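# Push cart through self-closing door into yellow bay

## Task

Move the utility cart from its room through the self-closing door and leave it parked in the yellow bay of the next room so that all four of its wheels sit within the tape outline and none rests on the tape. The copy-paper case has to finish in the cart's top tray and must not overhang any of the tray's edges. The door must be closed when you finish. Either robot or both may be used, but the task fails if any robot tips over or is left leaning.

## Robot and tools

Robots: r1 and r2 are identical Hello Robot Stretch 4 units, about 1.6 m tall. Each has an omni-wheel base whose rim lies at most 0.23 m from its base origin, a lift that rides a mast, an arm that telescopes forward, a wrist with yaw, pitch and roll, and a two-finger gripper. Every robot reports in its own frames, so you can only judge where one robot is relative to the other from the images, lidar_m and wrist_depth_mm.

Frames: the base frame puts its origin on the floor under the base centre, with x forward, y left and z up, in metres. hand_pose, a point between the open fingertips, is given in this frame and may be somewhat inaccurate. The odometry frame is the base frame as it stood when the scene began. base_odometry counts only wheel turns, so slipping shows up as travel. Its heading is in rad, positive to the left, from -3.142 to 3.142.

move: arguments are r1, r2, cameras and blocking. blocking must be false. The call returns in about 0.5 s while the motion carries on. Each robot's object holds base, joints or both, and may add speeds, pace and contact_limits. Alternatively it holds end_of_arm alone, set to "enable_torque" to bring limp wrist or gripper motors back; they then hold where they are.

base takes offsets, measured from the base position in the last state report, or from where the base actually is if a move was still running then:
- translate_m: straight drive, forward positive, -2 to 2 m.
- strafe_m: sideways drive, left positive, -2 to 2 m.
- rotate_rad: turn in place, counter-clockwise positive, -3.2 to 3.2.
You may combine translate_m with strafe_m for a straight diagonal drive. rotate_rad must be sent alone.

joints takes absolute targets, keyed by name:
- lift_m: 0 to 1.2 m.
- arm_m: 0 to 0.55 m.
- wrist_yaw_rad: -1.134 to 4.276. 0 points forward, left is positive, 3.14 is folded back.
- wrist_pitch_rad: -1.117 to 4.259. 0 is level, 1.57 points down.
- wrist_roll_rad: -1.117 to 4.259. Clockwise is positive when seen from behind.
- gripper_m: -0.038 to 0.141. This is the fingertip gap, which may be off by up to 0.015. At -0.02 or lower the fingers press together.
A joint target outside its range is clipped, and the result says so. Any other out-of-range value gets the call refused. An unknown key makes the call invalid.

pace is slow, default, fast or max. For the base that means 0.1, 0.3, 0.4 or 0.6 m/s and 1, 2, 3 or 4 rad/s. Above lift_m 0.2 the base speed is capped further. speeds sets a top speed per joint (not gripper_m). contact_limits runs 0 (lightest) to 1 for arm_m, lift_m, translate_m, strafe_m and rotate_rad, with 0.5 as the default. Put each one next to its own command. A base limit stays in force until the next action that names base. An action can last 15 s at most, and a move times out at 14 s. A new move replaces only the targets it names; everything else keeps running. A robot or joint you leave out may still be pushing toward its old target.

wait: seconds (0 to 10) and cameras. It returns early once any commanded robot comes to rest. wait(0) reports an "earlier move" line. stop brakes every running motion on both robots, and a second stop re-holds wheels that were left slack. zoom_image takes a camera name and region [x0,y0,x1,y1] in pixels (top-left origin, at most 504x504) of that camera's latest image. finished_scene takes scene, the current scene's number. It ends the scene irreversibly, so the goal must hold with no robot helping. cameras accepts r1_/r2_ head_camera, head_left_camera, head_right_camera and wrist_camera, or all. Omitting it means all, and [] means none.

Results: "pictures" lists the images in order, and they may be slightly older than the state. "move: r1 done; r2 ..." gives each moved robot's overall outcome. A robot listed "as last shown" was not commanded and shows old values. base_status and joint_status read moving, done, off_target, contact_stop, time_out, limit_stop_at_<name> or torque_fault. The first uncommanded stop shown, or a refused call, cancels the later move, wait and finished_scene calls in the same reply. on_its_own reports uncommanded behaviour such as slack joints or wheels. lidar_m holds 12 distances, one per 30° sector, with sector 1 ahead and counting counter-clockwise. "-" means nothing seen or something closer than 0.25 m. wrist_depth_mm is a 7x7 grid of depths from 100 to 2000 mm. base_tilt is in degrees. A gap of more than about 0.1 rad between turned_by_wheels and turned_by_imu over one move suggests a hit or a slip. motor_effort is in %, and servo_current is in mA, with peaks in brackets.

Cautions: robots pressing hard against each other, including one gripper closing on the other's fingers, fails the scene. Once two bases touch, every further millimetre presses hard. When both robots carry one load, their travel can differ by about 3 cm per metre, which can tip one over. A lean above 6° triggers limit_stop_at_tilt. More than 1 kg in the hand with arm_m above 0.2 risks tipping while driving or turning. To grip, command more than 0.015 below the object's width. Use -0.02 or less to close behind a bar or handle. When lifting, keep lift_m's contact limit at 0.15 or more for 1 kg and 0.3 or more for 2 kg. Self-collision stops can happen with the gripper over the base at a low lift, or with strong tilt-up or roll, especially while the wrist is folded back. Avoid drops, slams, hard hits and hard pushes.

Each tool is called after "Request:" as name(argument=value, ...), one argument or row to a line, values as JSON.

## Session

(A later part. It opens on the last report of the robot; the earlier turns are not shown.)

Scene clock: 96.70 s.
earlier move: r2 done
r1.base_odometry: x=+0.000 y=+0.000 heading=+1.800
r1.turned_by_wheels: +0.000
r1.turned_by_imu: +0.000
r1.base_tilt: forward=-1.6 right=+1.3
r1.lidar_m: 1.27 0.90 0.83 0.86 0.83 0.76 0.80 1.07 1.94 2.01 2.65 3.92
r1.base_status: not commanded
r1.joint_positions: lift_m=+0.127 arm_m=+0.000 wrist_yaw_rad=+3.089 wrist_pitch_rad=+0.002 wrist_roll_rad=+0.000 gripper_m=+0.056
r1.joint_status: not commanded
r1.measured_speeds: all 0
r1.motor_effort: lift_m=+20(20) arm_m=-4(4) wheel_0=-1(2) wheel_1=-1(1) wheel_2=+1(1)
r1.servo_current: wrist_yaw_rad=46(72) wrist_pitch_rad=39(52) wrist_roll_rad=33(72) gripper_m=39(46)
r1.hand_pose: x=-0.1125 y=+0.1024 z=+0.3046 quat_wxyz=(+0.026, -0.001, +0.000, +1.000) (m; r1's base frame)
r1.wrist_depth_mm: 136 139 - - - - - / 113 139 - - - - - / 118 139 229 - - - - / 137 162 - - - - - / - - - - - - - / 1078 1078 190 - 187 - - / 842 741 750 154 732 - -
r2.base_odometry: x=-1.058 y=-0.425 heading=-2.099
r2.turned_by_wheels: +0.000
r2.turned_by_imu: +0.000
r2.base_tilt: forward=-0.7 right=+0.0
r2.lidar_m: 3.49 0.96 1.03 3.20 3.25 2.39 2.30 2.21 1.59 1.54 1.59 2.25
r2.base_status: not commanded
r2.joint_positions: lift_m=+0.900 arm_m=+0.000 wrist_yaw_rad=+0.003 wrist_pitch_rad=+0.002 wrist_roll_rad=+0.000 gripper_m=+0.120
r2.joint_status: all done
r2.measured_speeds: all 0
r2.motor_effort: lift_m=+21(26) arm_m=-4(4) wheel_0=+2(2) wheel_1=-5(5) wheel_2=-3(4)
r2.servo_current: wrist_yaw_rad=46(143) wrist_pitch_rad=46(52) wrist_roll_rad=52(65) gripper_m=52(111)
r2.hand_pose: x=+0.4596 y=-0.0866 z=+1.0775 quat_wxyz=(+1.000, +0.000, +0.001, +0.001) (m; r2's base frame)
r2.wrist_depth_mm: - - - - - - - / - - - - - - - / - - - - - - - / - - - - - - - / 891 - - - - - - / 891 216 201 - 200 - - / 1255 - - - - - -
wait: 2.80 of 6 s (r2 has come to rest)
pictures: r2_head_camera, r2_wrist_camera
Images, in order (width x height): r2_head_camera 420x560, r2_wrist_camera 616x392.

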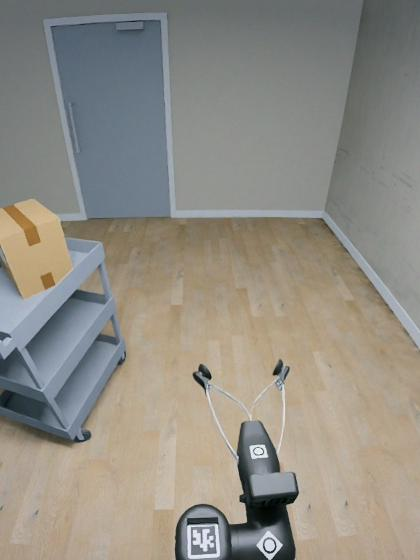

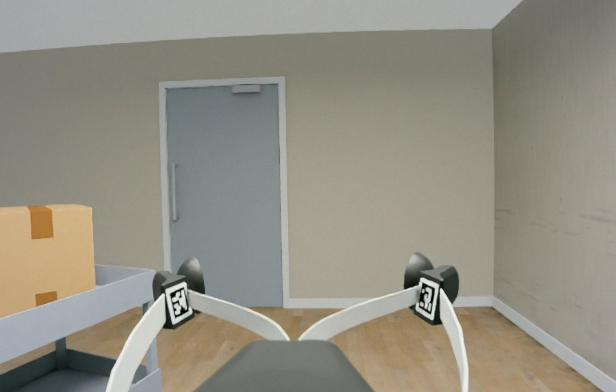

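Request:
move(
  r2={"base": {"translate_m": 1.95}},
  blocking=false,
  cameras=[],
)

Request:
wait(
  seconds=10,
  cameras=[],
)

Request:
move(
  r2={"base": {"strafe_m": 1.1}},
  blocking=false,
  cameras=["r2_head_left_camera"],
)

Request:
wait(
  seconds=6,
  cameras=["r2_head_camera","r2_wrist_camera","r2_head_left_camera"],
)

Scene clock: 133.17 s.
move: r2 moving
r1: as last shown
r1.base_tilt: forward=-1.6 right=+1.2
r1.lidar_m: 1.30 0.90 0.82 0.87 0.81 0.77 0.79 1.07 1.94 2.02 2.64 3.91
r1.motor_effort: lift_m=+20(20) arm_m=-4(4) wheel_0=-1(1) wheel_1=-1(1) wheel_2=+1(1)
r1.servo_current: wrist_yaw_rad=46(52) wrist_pitch_rad=46(46) wrist_roll_rad=39(59) gripper_m=46(46)
r1.wrist_depth_mm: 136 139 - - - - - / 113 139 - - - - - / 117 140 229 - - - - / 137 162 - - - - - / - - - - - - - / 1078 1078 190 - 187 - - / 842 750 759 154 750 - -
r2.base_odometry: x=-1.074 y=-0.452 heading=-2.099
r2.turned_by_wheels: +0.000
r2.turned_by_imu: +0.000
r2.base_tilt: forward=-0.7 right=+0.1
r2.lidar_m: 3.43 0.92 1.03 3.20 3.30 2.46 2.33 2.20 1.59 1.54 1.61 2.22
r2.base_status: translate_m moving
r2.joint_positions: lift_m=+0.900 arm_m=+0.000 wrist_yaw_rad=+0.003 wrist_pitch_rad=+0.002 wrist_roll_rad=+0.000 gripper_m=+0.120
r2.joint_status: not commanded
r2.measured_speeds: translate_m=+0.121 strafe_m=-0.001 rotate_rad=-0.003 lift_m=+0.000 arm_m=+0.000 wrist_yaw_rad=+0.000 wrist_pitch_rad=+0.000 wrist_roll_rad=+0.000
r2.motor_effort: lift_m=+21(21) arm_m=-4(4) wheel_0=+9(9) wheel_1=+8(9) wheel_2=-13(13)
r2.servo_current: wrist_yaw_rad=46(52) wrist_pitch_rad=39(46) wrist_roll_rad=46(52) gripper_m=46(52)
r2.hand_pose: x=+0.4596 y=-0.0866 z=+1.0775 quat_wxyz=(+1.000, +0.000, +0.001, +0.001) (m; r2's base frame)
r2.wrist_depth_mm: - - - - - - - / - - - - - - - / - - - - - - - / - - - - - - - / 904 - - - - - - / 878 215 201 - 199 - - / 1229 - - - - - -
pictures: none
No camera images: "cameras" was empty.

Scene clock: 140.67 s.
earlier move: r2 done
r1.base_odometry: x=+0.000 y=+0.000 heading=+1.800
r1.turned_by_wheels: +0.000
r1.turned_by_imu: +0.000
r1.base_tilt: forward=-1.6 right=+1.2
r1.lidar_m: 1.31 0.89 0.83 0.86 0.83 0.75 0.79 1.07 1.94 1.99 2.62 3.92
r1.base_status: not commanded
r1.joint_positions: lift_m=+0.127 arm_m=+0.000 wrist_yaw_rad=+3.089 wrist_pitch_rad=+0.002 wrist_roll_rad=+0.000 gripper_m=+0.056
r1.joint_status: not commanded
r1.measured_speeds: all 0
r1.motor_effort: lift_m=+20(20) arm_m=-4(4) wheel_0=-1(1) wheel_1=-1(1) wheel_2=+1(1)
r1.servo_current: wrist_yaw_rad=39(72) wrist_pitch_rad=39(52) wrist_roll_rad=33(78) gripper_m=39(52)
r1.hand_pose: x=-0.1125 y=+0.1024 z=+0.3046 quat_wxyz=(+0.026, -0.001, +0.000, +1.000) (m; r1's base frame)
r1.wrist_depth_mm: 136 138 - - - - - / 113 139 - - - - - / 117 140 229 - - - - / 137 162 - - - - - / - - - - - - - / 1078 1078 190 - 188 - - / 842 741 759 153 741 - -
r2.base_odometry: x=-2.040 y=-2.109 heading=-2.099
r2.turned_by_wheels: +0.000
r2.turned_by_imu: +0.003
r2.base_tilt: forward=-0.7 right=+0.0
r2.lidar_m: 1.55 1.59 2.25 3.18 0.79 0.72 - 2.23 1.61 1.55 1.63 1.62
r2.base_status: done
r2.joint_positions: lift_m=+0.900 arm_m=+0.000 wrist_yaw_rad=+0.003 wrist_pitch_rad=+0.002 wrist_roll_rad=+0.000 gripper_m=+0.120
r2.joint_status: not commanded
r2.measured_speeds: all 0
r2.motor_effort: lift_m=+21(21) arm_m=-4(4) wheel_0=+3(11) wheel_1=+3(9) wheel_2=-3(14)
r2.servo_current: wrist_yaw_rad=46(65) wrist_pitch_rad=46(52) wrist_roll_rad=46(65) gripper_m=52(59)
r2.hand_pose: x=+0.4595 y=-0.0866 z=+1.0775 quat_wxyz=(+1.000, +0.000, +0.001, +0.001) (m; r2's base frame)
r2.wrist_depth_mm: - - - - - - - / - - - - - - - / - - - - - - - / - - - - - - - / - - - - - - - / - 186 190 - 186 - - / - - - - - - -
wait: 7.50 of 10 s (r2 has come to rest)
pictures: none
No camera images: "cameras" was empty.

Scene clock: 141.17 s.
move: r2 moving
r1: as last shown
r1.base_tilt: forward=-1.6 right=+1.3
r1.lidar_m: 1.29 0.88 0.84 0.85 0.83 0.77 0.80 1.06 1.96 2.02 2.62 3.90
r1.servo_current: wrist_yaw_rad=33(65) wrist_pitch_rad=39(52) wrist_roll_rad=46(65) gripper_m=39(46)
r1.wrist_depth_mm: 136 138 - - - - - / 113 139 - - - - - / 118 140 229 - - - - / 137 162 - - - - - / - - - - - - - / 1098 1078 190 - 187 - - / 831 750 759 153 750 - -
r2.base_odometry: x=-2.009 y=-2.127 heading=-2.098
r2.turned_by_wheels: +0.000
r2.turned_by_imu: +0.000
r2.base_tilt: forward=-0.7 right=+0.1
r2.lidar_m: 1.55 1.63 2.24 3.16 0.75 0.69 - 2.26 1.65 1.60 1.63 1.63
r2.base_status: strafe_m moving
r2.joint_positions: lift_m=+0.900 arm_m=+0.000 wrist_yaw_rad=+0.003 wrist_pitch_rad=+0.002 wrist_roll_rad=+0.000 gripper_m=+0.120
r2.joint_status: not commanded
r2.measured_speeds: translate_m=+0.000 strafe_m=+0.140 rotate_rad=-0.001 lift_m=+0.000 arm_m=+0.000 wrist_yaw_rad=+0.000 wrist_pitch_rad=+0.000 wrist_roll_rad=+0.000
r2.motor_effort: lift_m=+21(21) arm_m=-4(4) wheel_0=-11(11) wheel_1=+11(12) wheel_2=-1(2)
r2.servo_current: wrist_yaw_rad=39(65) wrist_pitch_rad=46(46) wrist_roll_rad=46(59) gripper_m=39(59)
r2.hand_pose: x=+0.4595 y=-0.0866 z=+1.0775 quat_wxyz=(+1.000, +0.000, +0.001, +0.001) (m; r2's base frame)
r2.wrist_depth_mm: - - - - - - - / - - - - - - - / - - - - - - - / - - - - - - - / - - - - - - - / - 186 189 - 186 - - / - - - - - - -
pictures: r2_head_left_camera
Images, in order (width x height): r2_head_left_camera 420x672.

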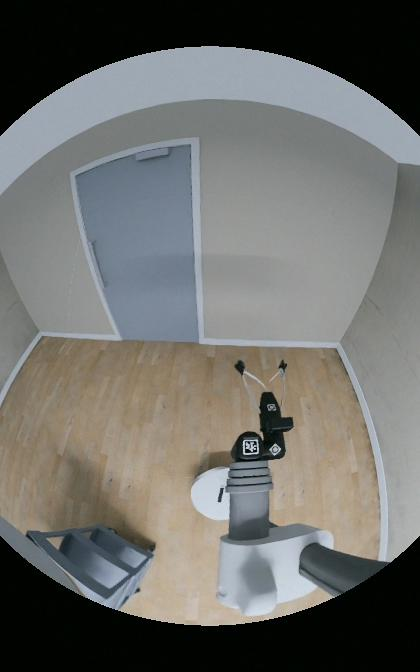

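Scene clock: 145.67 s.
earlier move: r2 done
r1.base_odometry: x=+0.000 y=+0.000 heading=+1.800
r1.turned_by_wheels: +0.000
r1.turned_by_imu: +0.000
r1.base_tilt: forward=-1.6 right=+1.3
r1.lidar_m: 1.28 0.88 0.84 0.85 0.82 0.77 0.80 1.06 1.94 1.98 2.63 3.91
r1.base_status: not commanded
r1.joint_positions: lift_m=+0.127 arm_m=+0.000 wrist_yaw_rad=+3.089 wrist_pitch_rad=+0.002 wrist_roll_rad=+0.000 gripper_m=+0.056
r1.joint_status: not commanded
r1.measured_speeds: all 0
r1.motor_effort: lift_m=+20(20) arm_m=-4(4) wheel_0=-1(1) wheel_1=-1(1) wheel_2=+1(1)
r1.servo_current: wrist_yaw_rad=46(72) wrist_pitch_rad=39(52) wrist_roll_rad=52(72) gripper_m=39(52)
r1.hand_pose: x=-0.1125 y=+0.1024 z=+0.3046 quat_wxyz=(+0.026, -0.001, +0.000, +1.000) (m; r1's base frame)
r1.wrist_depth_mm: 137 138 - - - - - / 114 139 - - - - - / 118 140 229 - - - - / 137 162 - - - - - / - - - - - - - / 1060 1098 190 - 187 - - / 854 750 750 153 750 - -
r2.base_odometry: x=-1.090 y=-2.663 heading=-2.098
r2.turned_by_wheels: +0.000
r2.turned_by_imu: +0.001
r2.base_tilt: forward=-0.7 right=+0.0
r2.lidar_m: 1.50 1.64 2.17 2.09 2.20 3.01 0.65 0.50 0.78 2.64 2.24 1.64
r2.base_status: done
r2.joint_positions: lift_m=+0.900 arm_m=+0.000 wrist_yaw_rad=+0.003 wrist_pitch_rad=+0.002 wrist_roll_rad=+0.000 gripper_m=+0.120
r2.joint_status: not commanded
r2.measured_speeds: all 0
r2.motor_effort: lift_m=+21(21) arm_m=-4(4) wheel_0=+0(11) wheel_1=+2(13) wheel_2=+0(2)
r2.servo_current: wrist_yaw_rad=52(65) wrist_pitch_rad=39(46) wrist_roll_rad=52(65) gripper_m=59(59)
r2.hand_pose: x=+0.4595 y=-0.0867 z=+1.0775 quat_wxyz=(+1.000, +0.000, +0.001, +0.001) (m; r2's base frame)
r2.wrist_depth_mm: - - - - - - - / - - - - - - - / - - - - - - - / - - - - - - - / - - - - - - - / - 186 195 - 185 - - / - - - - - - -
wait: 4.50 of 6 s (r2 has come to rest)
pictures: r2_head_camera, r2_head_left_camera, r2_wrist_camera
Images, in order (width x height): r2_head_camera 420x560, r2_head_left_camera 420x672, r2_wrist_camera 616x392.

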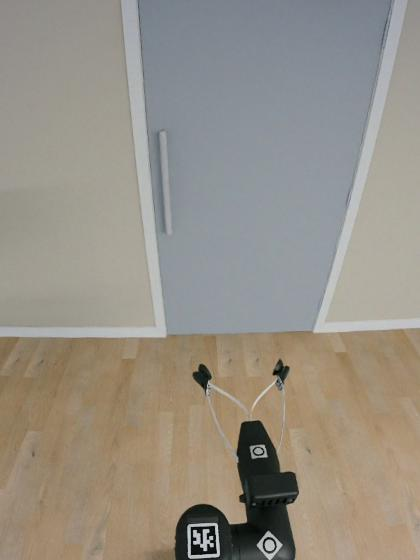

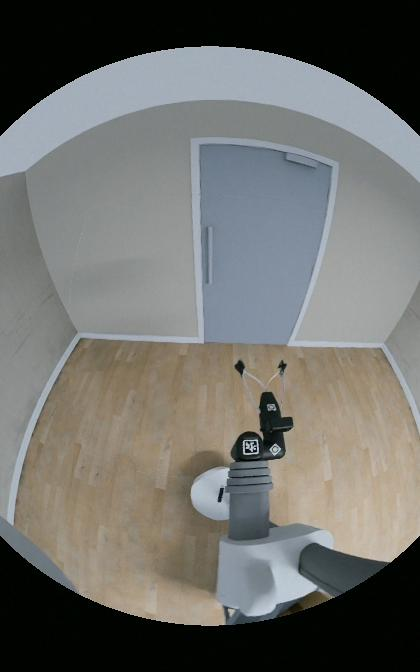

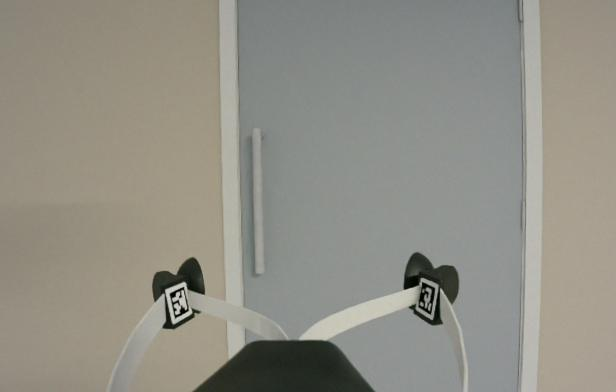

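Request:
move(
  r2={"base": {"strafe_m": 0.2, "translate_m": 0.35}},
  blocking=false,
  cameras=[],
)

Request:
wait(
  seconds=6,
  cameras=["r2_head_camera","r2_wrist_camera","r2_head_right_camera"],
)

Scene clock: 174.73 s.
move: r2 moving
r1: as last shown
r1.base_tilt: forward=-1.6 right=+1.2
r1.lidar_m: 1.28 0.88 0.84 0.88 0.83 0.77 0.79 1.09 1.93 1.99 2.64 3.90
r1.motor_effort: lift_m=+20(20) arm_m=-4(4) wheel_0=+0(1) wheel_1=-1(1) wheel_2=+1(1)
r1.servo_current: wrist_yaw_rad=39(65) wrist_pitch_rad=33(52) wrist_roll_rad=46(59) gripper_m=39(46)
r1.wrist_depth_mm: 136 138 - - - - - / 114 139 - - - - - / 118 140 229 - - - - / 137 162 - - - - - / - - - - - - - / 1078 1078 190 - 187 - - / 842 750 741 153 741 - -
r2.base_odometry: x=-1.090 y=-2.699 heading=-2.098
r2.turned_by_wheels: +0.000
r2.turned_by_imu: +0.001
r2.base_tilt: forward=-0.7 right=+0.1
r2.lidar_m: 1.44 1.63 2.17 2.06 2.18 3.01 0.70 0.53 0.87 2.67 2.16 1.59
r2.base_status: translate_m moving; strafe_m moving
r2.joint_positions: lift_m=+0.900 arm_m=+0.000 wrist_yaw_rad=+0.003 wrist_pitch_rad=+0.002 wrist_roll_rad=+0.000 gripper_m=+0.120
r2.joint_status: not commanded
r2.measured_speeds: translate_m=+0.121 strafe_m=+0.069 rotate_rad=+0.004 lift_m=+0.000 arm_m=+0.000 wrist_yaw_rad=+0.000 wrist_pitch_rad=+0.000 wrist_roll_rad=+0.000
r2.motor_effort: lift_m=+21(21) arm_m=-3(4) wheel_0=+5(5) wheel_1=+11(12) wheel_2=-13(13)
r2.servo_current: wrist_yaw_rad=52(59) wrist_pitch_rad=39(46) wrist_roll_rad=52(59) gripper_m=52(52)
r2.hand_pose: x=+0.4595 y=-0.0867 z=+1.0775 quat_wxyz=(+1.000, +0.000, +0.001, +0.001) (m; r2's base frame)
r2.wrist_depth_mm: - - - - - - - / - - - - - - - / - - - - - - - / - - - - - - - / - - - - - - - / - 186 189 - 185 - - / - - - - - - -
pictures: none
No camera images: "cameras" was empty.

Scene clock: 176.90 s.
earlier move: r2 done
r1.base_odometry: x=+0.000 y=+0.000 heading=+1.800
r1.turned_by_wheels: +0.000
r1.turned_by_imu: +0.000
r1.base_tilt: forward=-1.6 right=+1.3
r1.lidar_m: 1.31 0.89 0.83 0.85 0.81 0.76 0.80 1.05 1.95 1.99 2.65 3.92
r1.base_status: not commanded
r1.joint_positions: lift_m=+0.127 arm_m=+0.000 wrist_yaw_rad=+3.089 wrist_pitch_rad=+0.002 wrist_roll_rad=+0.000 gripper_m=+0.056
r1.joint_status: not commanded
r1.measured_speeds: all 0
r1.motor_effort: lift_m=+20(20) arm_m=-4(4) wheel_0=+0(1) wheel_1=-1(1) wheel_2=+1(1)
r1.servo_current: wrist_yaw_rad=33(65) wrist_pitch_rad=39(52) wrist_roll_rad=39(65) gripper_m=46(52)
r1.hand_pose: x=-0.1125 y=+0.1024 z=+0.3046 quat_wxyz=(+0.026, -0.001, +0.000, +1.000) (m; r1's base frame)
r1.wrist_depth_mm: 136 138 - - - - - / 113 139 - - - - - / 117 139 229 - - - - / 137 162 - - - - - / - - - - - - - / 1078 1098 190 - 187 - - / 854 750 750 153 741 - -
r2.base_odometry: x=-1.093 y=-3.066 heading=-2.098
r2.turned_by_wheels: +0.000
r2.turned_by_imu: +0.001
r2.base_tilt: forward=-0.7 right=+0.1
r2.lidar_m: 1.15 1.29 1.79 1.89 1.99 2.76 1.24 0.90 2.99 2.85 1.75 1.27
r2.base_status: done
r2.joint_positions: lift_m=+0.900 arm_m=+0.000 wrist_yaw_rad=+0.003 wrist_pitch_rad=+0.002 wrist_roll_rad=+0.000 gripper_m=+0.120
r2.joint_status: not commanded
r2.measured_speeds: all 0
r2.motor_effort: lift_m=+20(21) arm_m=-4(4) wheel_0=+4(8) wheel_1=+1(12) wheel_2=-2(13)
r2.servo_current: wrist_yaw_rad=46(59) wrist_pitch_rad=39(46) wrist_roll_rad=39(65) gripper_m=52(59)
r2.hand_pose: x=+0.4595 y=-0.0867 z=+1.0775 quat_wxyz=(+1.000, +0.000, +0.001, +0.001) (m; r2's base frame)
r2.wrist_depth_mm: - - - - - - - / - - - 991 - - - / - - - 991 - - - / - - - 976 - - - / - - - - - - - / - 185 190 - 186 - - / - - - - - - -
wait: 2.17 of 6 s (r2 has come to rest)
pictures: r2_head_camera, r2_head_right_camera, r2_wrist_camera
Images, in order (width x height): r2_head_camera 420x560, r2_head_right_camera 420x672, r2_wrist_camera 616x392.

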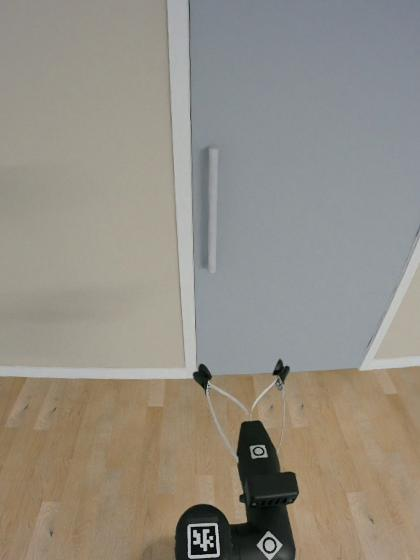

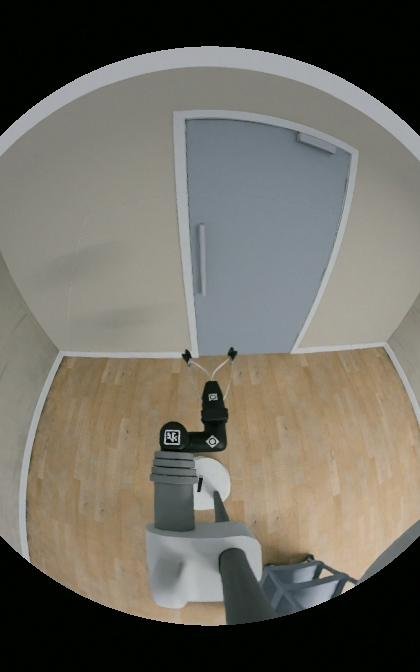

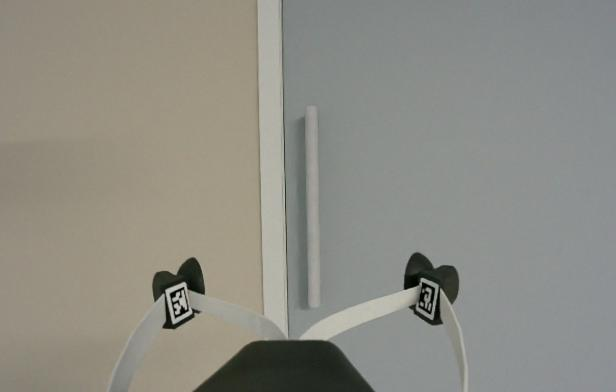

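Request:
move(
  r2={"base": {"translate_m": 0.45, "strafe_m": -0.01}, "joints": {"arm_m": 0.05}},
  blocking=false,
  cameras=[],
)

Request:
wait(
  seconds=6,
  cameras=["r2_head_camera","r2_wrist_camera"],
)

Scene clock: 187.70 s.
move: r2 moving
r1: as last shown
r1.lidar_m: 1.31 0.90 0.83 0.85 0.81 0.77 0.81 1.07 1.94 2.01 2.62 3.91
r1.servo_current: wrist_yaw_rad=46(65) wrist_pitch_rad=39(52) wrist_roll_rad=26(72) gripper_m=46(46)
r1.wrist_depth_mm: 137 139 - - - - - / 113 139 - - - - - / 118 139 229 - - - - / 137 162 - - - - - / - - - - - - - / 1098 1078 190 - 187 - - / 831 741 759 153 759 - -
r2.base_odometry: x=-1.109 y=-3.092 heading=-2.098
r2.turned_by_wheels: +0.000
r2.turned_by_imu: +0.001
r2.base_tilt: forward=-0.7 right=+0.1
r2.lidar_m: 1.14 1.25 1.72 1.88 1.97 2.75 1.23 0.94 2.94 2.85 1.70 1.23
r2.base_status: translate_m moving; strafe_m moving
r2.joint_positions: lift_m=+0.900 arm_m=+0.041 wrist_yaw_rad=+0.002 wrist_pitch_rad=+0.002 wrist_roll_rad=+0.000 gripper_m=+0.120
r2.joint_status: arm_m moving
r2.measured_speeds: translate_m=+0.121 strafe_m=-0.004 rotate_rad=-0.002 lift_m=+0.000 arm_m=+0.088 wrist_yaw_rad=+0.000 wrist_pitch_rad=+0.000 wrist_roll_rad=+0.000
r2.motor_effort: lift_m=+21(21) arm_m=+5(9) wheel_0=+6(10) wheel_1=+5(8) wheel_2=-14(14)
r2.servo_current: wrist_yaw_rad=46(52) wrist_pitch_rad=39(46) wrist_roll_rad=52(59) gripper_m=46(52)
r2.hand_pose: x=+0.5009 y=-0.0867 z=+1.0775 quat_wxyz=(+1.000, +0.000, +0.001, +0.001) (m; r2's base frame)
r2.wrist_depth_mm: - - - - - - - / - - - - - - - / - - - - - - - / - - - - - - - / - - - 931 - - - / - 186 189 917 185 - - / - - - - - - -
pictures: none
No camera images: "cameras" was empty.

Scene clock: 190.20 s.
earlier move: r2 done
r1.base_odometry: x=+0.000 y=+0.000 heading=+1.800
r1.turned_by_wheels: +0.000
r1.turned_by_imu: +0.000
r1.base_tilt: forward=-1.6 right=+1.3
r1.lidar_m: 1.31 0.91 0.84 0.86 0.82 0.77 0.80 1.10 1.96 2.00 2.64 3.91
r1.base_status: not commanded
r1.joint_positions: lift_m=+0.127 arm_m=+0.000 wrist_yaw_rad=+3.089 wrist_pitch_rad=+0.002 wrist_roll_rad=+0.000 gripper_m=+0.056
r1.joint_status: not commanded
r1.measured_speeds: all 0
r1.motor_effort: lift_m=+20(20) arm_m=-4(4) wheel_0=-1(1) wheel_1=-1(1) wheel_2=+1(1)
r1.servo_current: wrist_yaw_rad=46(72) wrist_pitch_rad=52(52) wrist_roll_rad=46(72) gripper_m=46(46)
r1.hand_pose: x=-0.1125 y=+0.1024 z=+0.3046 quat_wxyz=(+0.026, -0.001, +0.000, +1.000) (m; r1's base frame)
r1.wrist_depth_mm: 136 138 - - - - - / 113 139 - - - - - / 118 140 229 - - - - / 137 161 - - - - - / - - - - - - - / 1078 1098 190 - 187 - - / 842 750 759 153 750 - -
r2.base_odometry: x=-1.328 y=-3.449 heading=-2.098
r2.turned_by_wheels: +0.000
r2.turned_by_imu: +0.001
r2.base_tilt: forward=-0.7 right=+0.1
r2.lidar_m: 0.72 0.82 1.15 1.89 2.00 2.75 1.43 1.32 2.96 2.84 1.11 0.82
r2.base_status: done
r2.joint_positions: lift_m=+0.900 arm_m=+0.050 wrist_yaw_rad=+0.002 wrist_pitch_rad=+0.002 wrist_roll_rad=+0.000 gripper_m=+0.120
r2.joint_status: all done
r2.measured_speeds: all 0
r2.motor_effort: lift_m=+20(21) arm_m=+7(10) wheel_0=+4(10) wheel_1=+4(8) wheel_2=-4(15)
r2.servo_current: wrist_yaw_rad=46(59) wrist_pitch_rad=39(46) wrist_roll_rad=46(65) gripper_m=59(59)
r2.hand_pose: x=+0.5093 y=-0.0867 z=+1.0775 quat_wxyz=(+1.000, +0.000, +0.001, +0.001) (m; r2's base frame)
r2.wrist_depth_mm: - - 484 - - - - / - - 492 415 - - - / - - 484 421 - - - / - - 496 418 - - - / - - 492 424 - - - / - 186 198 421 185 - - / - - 496 - - - -
wait: 2.50 of 6 s (r2 has come to rest)
pictures: r2_head_camera, r2_wrist_camera
Images, in order (width x height): r2_head_camera 420x560, r2_wrist_camera 616x392.

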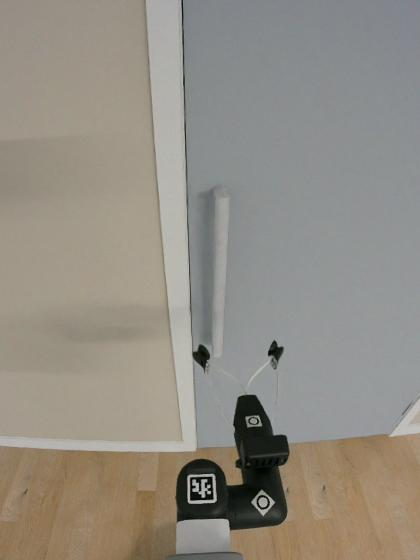

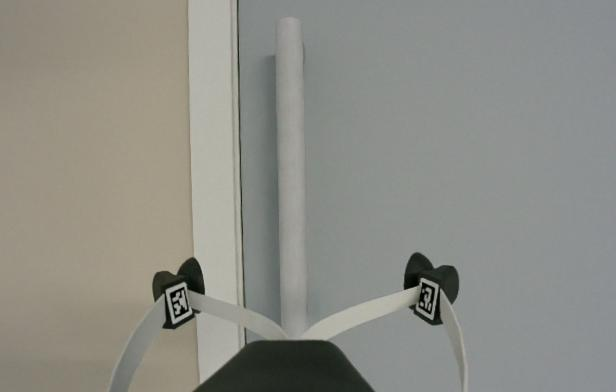

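Request:
move(
  r2={"base": {"translate_m": 0.12, "strafe_m": 0.018}, "pace": "slow", "contact_limits": {"translate_m": 0.2}},
  blocking=false,
  cameras=[],
)

Request:
wait(
  seconds=6,
  cameras=["r2_head_camera","r2_wrist_camera"],
)

Scene clock: 196.23 s.
move: r2 moving
r1: as last shown
r1.lidar_m: 1.29 0.89 0.82 0.86 0.81 0.77 0.78 1.06 1.93 1.99 2.66 3.91
r1.motor_effort: lift_m=+20(20) arm_m=-4(4) wheel_0=+0(1) wheel_1=-1(1) wheel_2=+1(1)
r1.servo_current: wrist_yaw_rad=39(52) wrist_pitch_rad=39(52) wrist_roll_rad=33(59) gripper_m=33(46)
r1.wrist_depth_mm: 136 139 - - - - - / 113 139 - - - - - / 117 140 228 - - - - / 137 162 - - - - - / - - - - - - - / 1098 1078 191 - 187 - - / 854 741 750 154 723 - -
r2.base_odometry: x=-1.333 y=-3.461 heading=-2.098
r2.turned_by_wheels: +0.000
r2.turned_by_imu: +0.001
r2.base_tilt: forward=-0.7 right=+0.0
r2.lidar_m: 0.68 0.82 1.10 1.89 1.97 2.71 1.44 1.34 2.95 2.83 1.06 0.79
r2.base_status: translate_m moving; strafe_m moving
r2.joint_positions: lift_m=+0.900 arm_m=+0.050 wrist_yaw_rad=+0.002 wrist_pitch_rad=+0.002 wrist_roll_rad=+0.000 gripper_m=+0.120
r2.joint_status: not commanded
r2.measured_speeds: translate_m=+0.049 strafe_m=+0.007 rotate_rad=-0.002 lift_m=+0.000 arm_m=+0.000 wrist_yaw_rad=+0.000 wrist_pitch_rad=+0.000 wrist_roll_rad=+0.000
r2.motor_effort: lift_m=+21(21) arm_m=+7(7) wheel_0=+6(10) wheel_1=+6(8) wheel_2=-6(11)
r2.servo_current: wrist_yaw_rad=33(59) wrist_pitch_rad=39(46) wrist_roll_rad=46(52) gripper_m=52(59)
r2.contact_limits: translate_m 0.2
r2.hand_pose: x=+0.5093 y=-0.0867 z=+1.0775 quat_wxyz=(+1.000, +0.000, +0.001, +0.001) (m; r2's base frame)
r2.wrist_depth_mm: - - 473 - - - - / - - 477 402 - - - / - - 480 404 - - - / - - 480 407 - - - / - - 484 415 - - - / - 185 198 415 185 - - / - - 488 - - - -
pictures: none
No camera images: "cameras" was empty.

Scene clock: 198.23 s.
earlier move: r2 done
r1.base_odometry: x=+0.000 y=+0.000 heading=+1.800
r1.turned_by_wheels: +0.000
r1.turned_by_imu: +0.000
r1.base_tilt: forward=-1.6 right=+1.3
r1.lidar_m: 1.30 0.89 0.84 0.86 0.83 0.77 0.81 1.09 1.95 1.99 2.61 3.90
r1.base_status: not commanded
r1.joint_positions: lift_m=+0.127 arm_m=+0.000 wrist_yaw_rad=+3.089 wrist_pitch_rad=+0.002 wrist_roll_rad=+0.000 gripper_m=+0.056
r1.joint_status: not commanded
r1.measured_speeds: all 0
r1.motor_effort: lift_m=+20(20) arm_m=-4(4) wheel_0=-1(2) wheel_1=-1(1) wheel_2=+1(1)
r1.servo_current: wrist_yaw_rad=52(65) wrist_pitch_rad=46(52) wrist_roll_rad=59(65) gripper_m=33(46)
r1.hand_pose: x=-0.1125 y=+0.1024 z=+0.3046 quat_wxyz=(+0.026, -0.001, +0.000, +1.000) (m; r1's base frame)
r1.wrist_depth_mm: 136 138 - - - - - / 113 139 - - - - - / 117 140 229 - - - - / 137 162 - - - - - / - - - - - - - / 1060 1078 190 - 187 - - / 831 741 750 153 750 - -
r2.base_odometry: x=-1.373 y=-3.562 heading=-2.098
r2.turned_by_wheels: +0.000
r2.turned_by_imu: +0.000
r2.base_tilt: forward=-0.7 right=+0.0
r2.lidar_m: 0.58 0.70 0.94 1.86 1.96 2.71 1.55 1.44 2.95 2.46 0.94 0.67
r2.base_status: done
r2.joint_positions: lift_m=+0.900 arm_m=+0.050 wrist_yaw_rad=+0.002 wrist_pitch_rad=+0.002 wrist_roll_rad=+0.000 gripper_m=+0.120
r2.joint_status: not commanded
r2.measured_speeds: all 0
r2.motor_effort: lift_m=+21(21) arm_m=+7(7) wheel_0=+3(10) wheel_1=+4(8) wheel_2=-7(11)
r2.servo_current: wrist_yaw_rad=52(59) wrist_pitch_rad=39(46) wrist_roll_rad=59(59) gripper_m=52(59)
r2.contact_limits: translate_m 0.2
r2.hand_pose: x=+0.5093 y=-0.0867 z=+1.0775 quat_wxyz=(+1.000, +0.000, +0.001, +0.001) (m; r2's base frame)
r2.wrist_depth_mm: 387 379 368 300 368 364 362 / 389 387 373 373 370 366 362 / 394 387 373 375 373 368 364 / 397 389 375 310 373 370 368 / 399 392 377 379 377 373 368 / 399 392 375 314 377 375 368 / 404 397 377 - 382 377 373
wait: 2.00 of 6 s (r2 has come to rest)
pictures: r2_head_camera, r2_wrist_camera
Images, in order (width x height): r2_head_camera 420x560, r2_wrist_camera 616x392.

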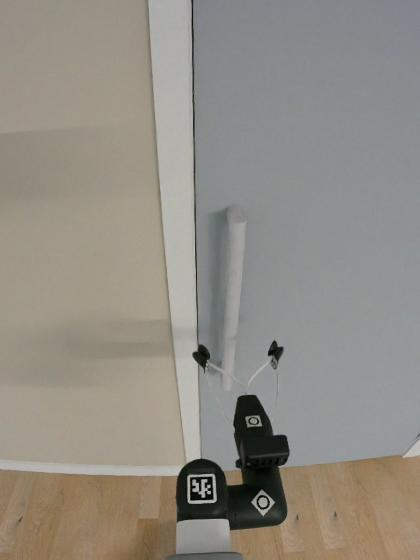

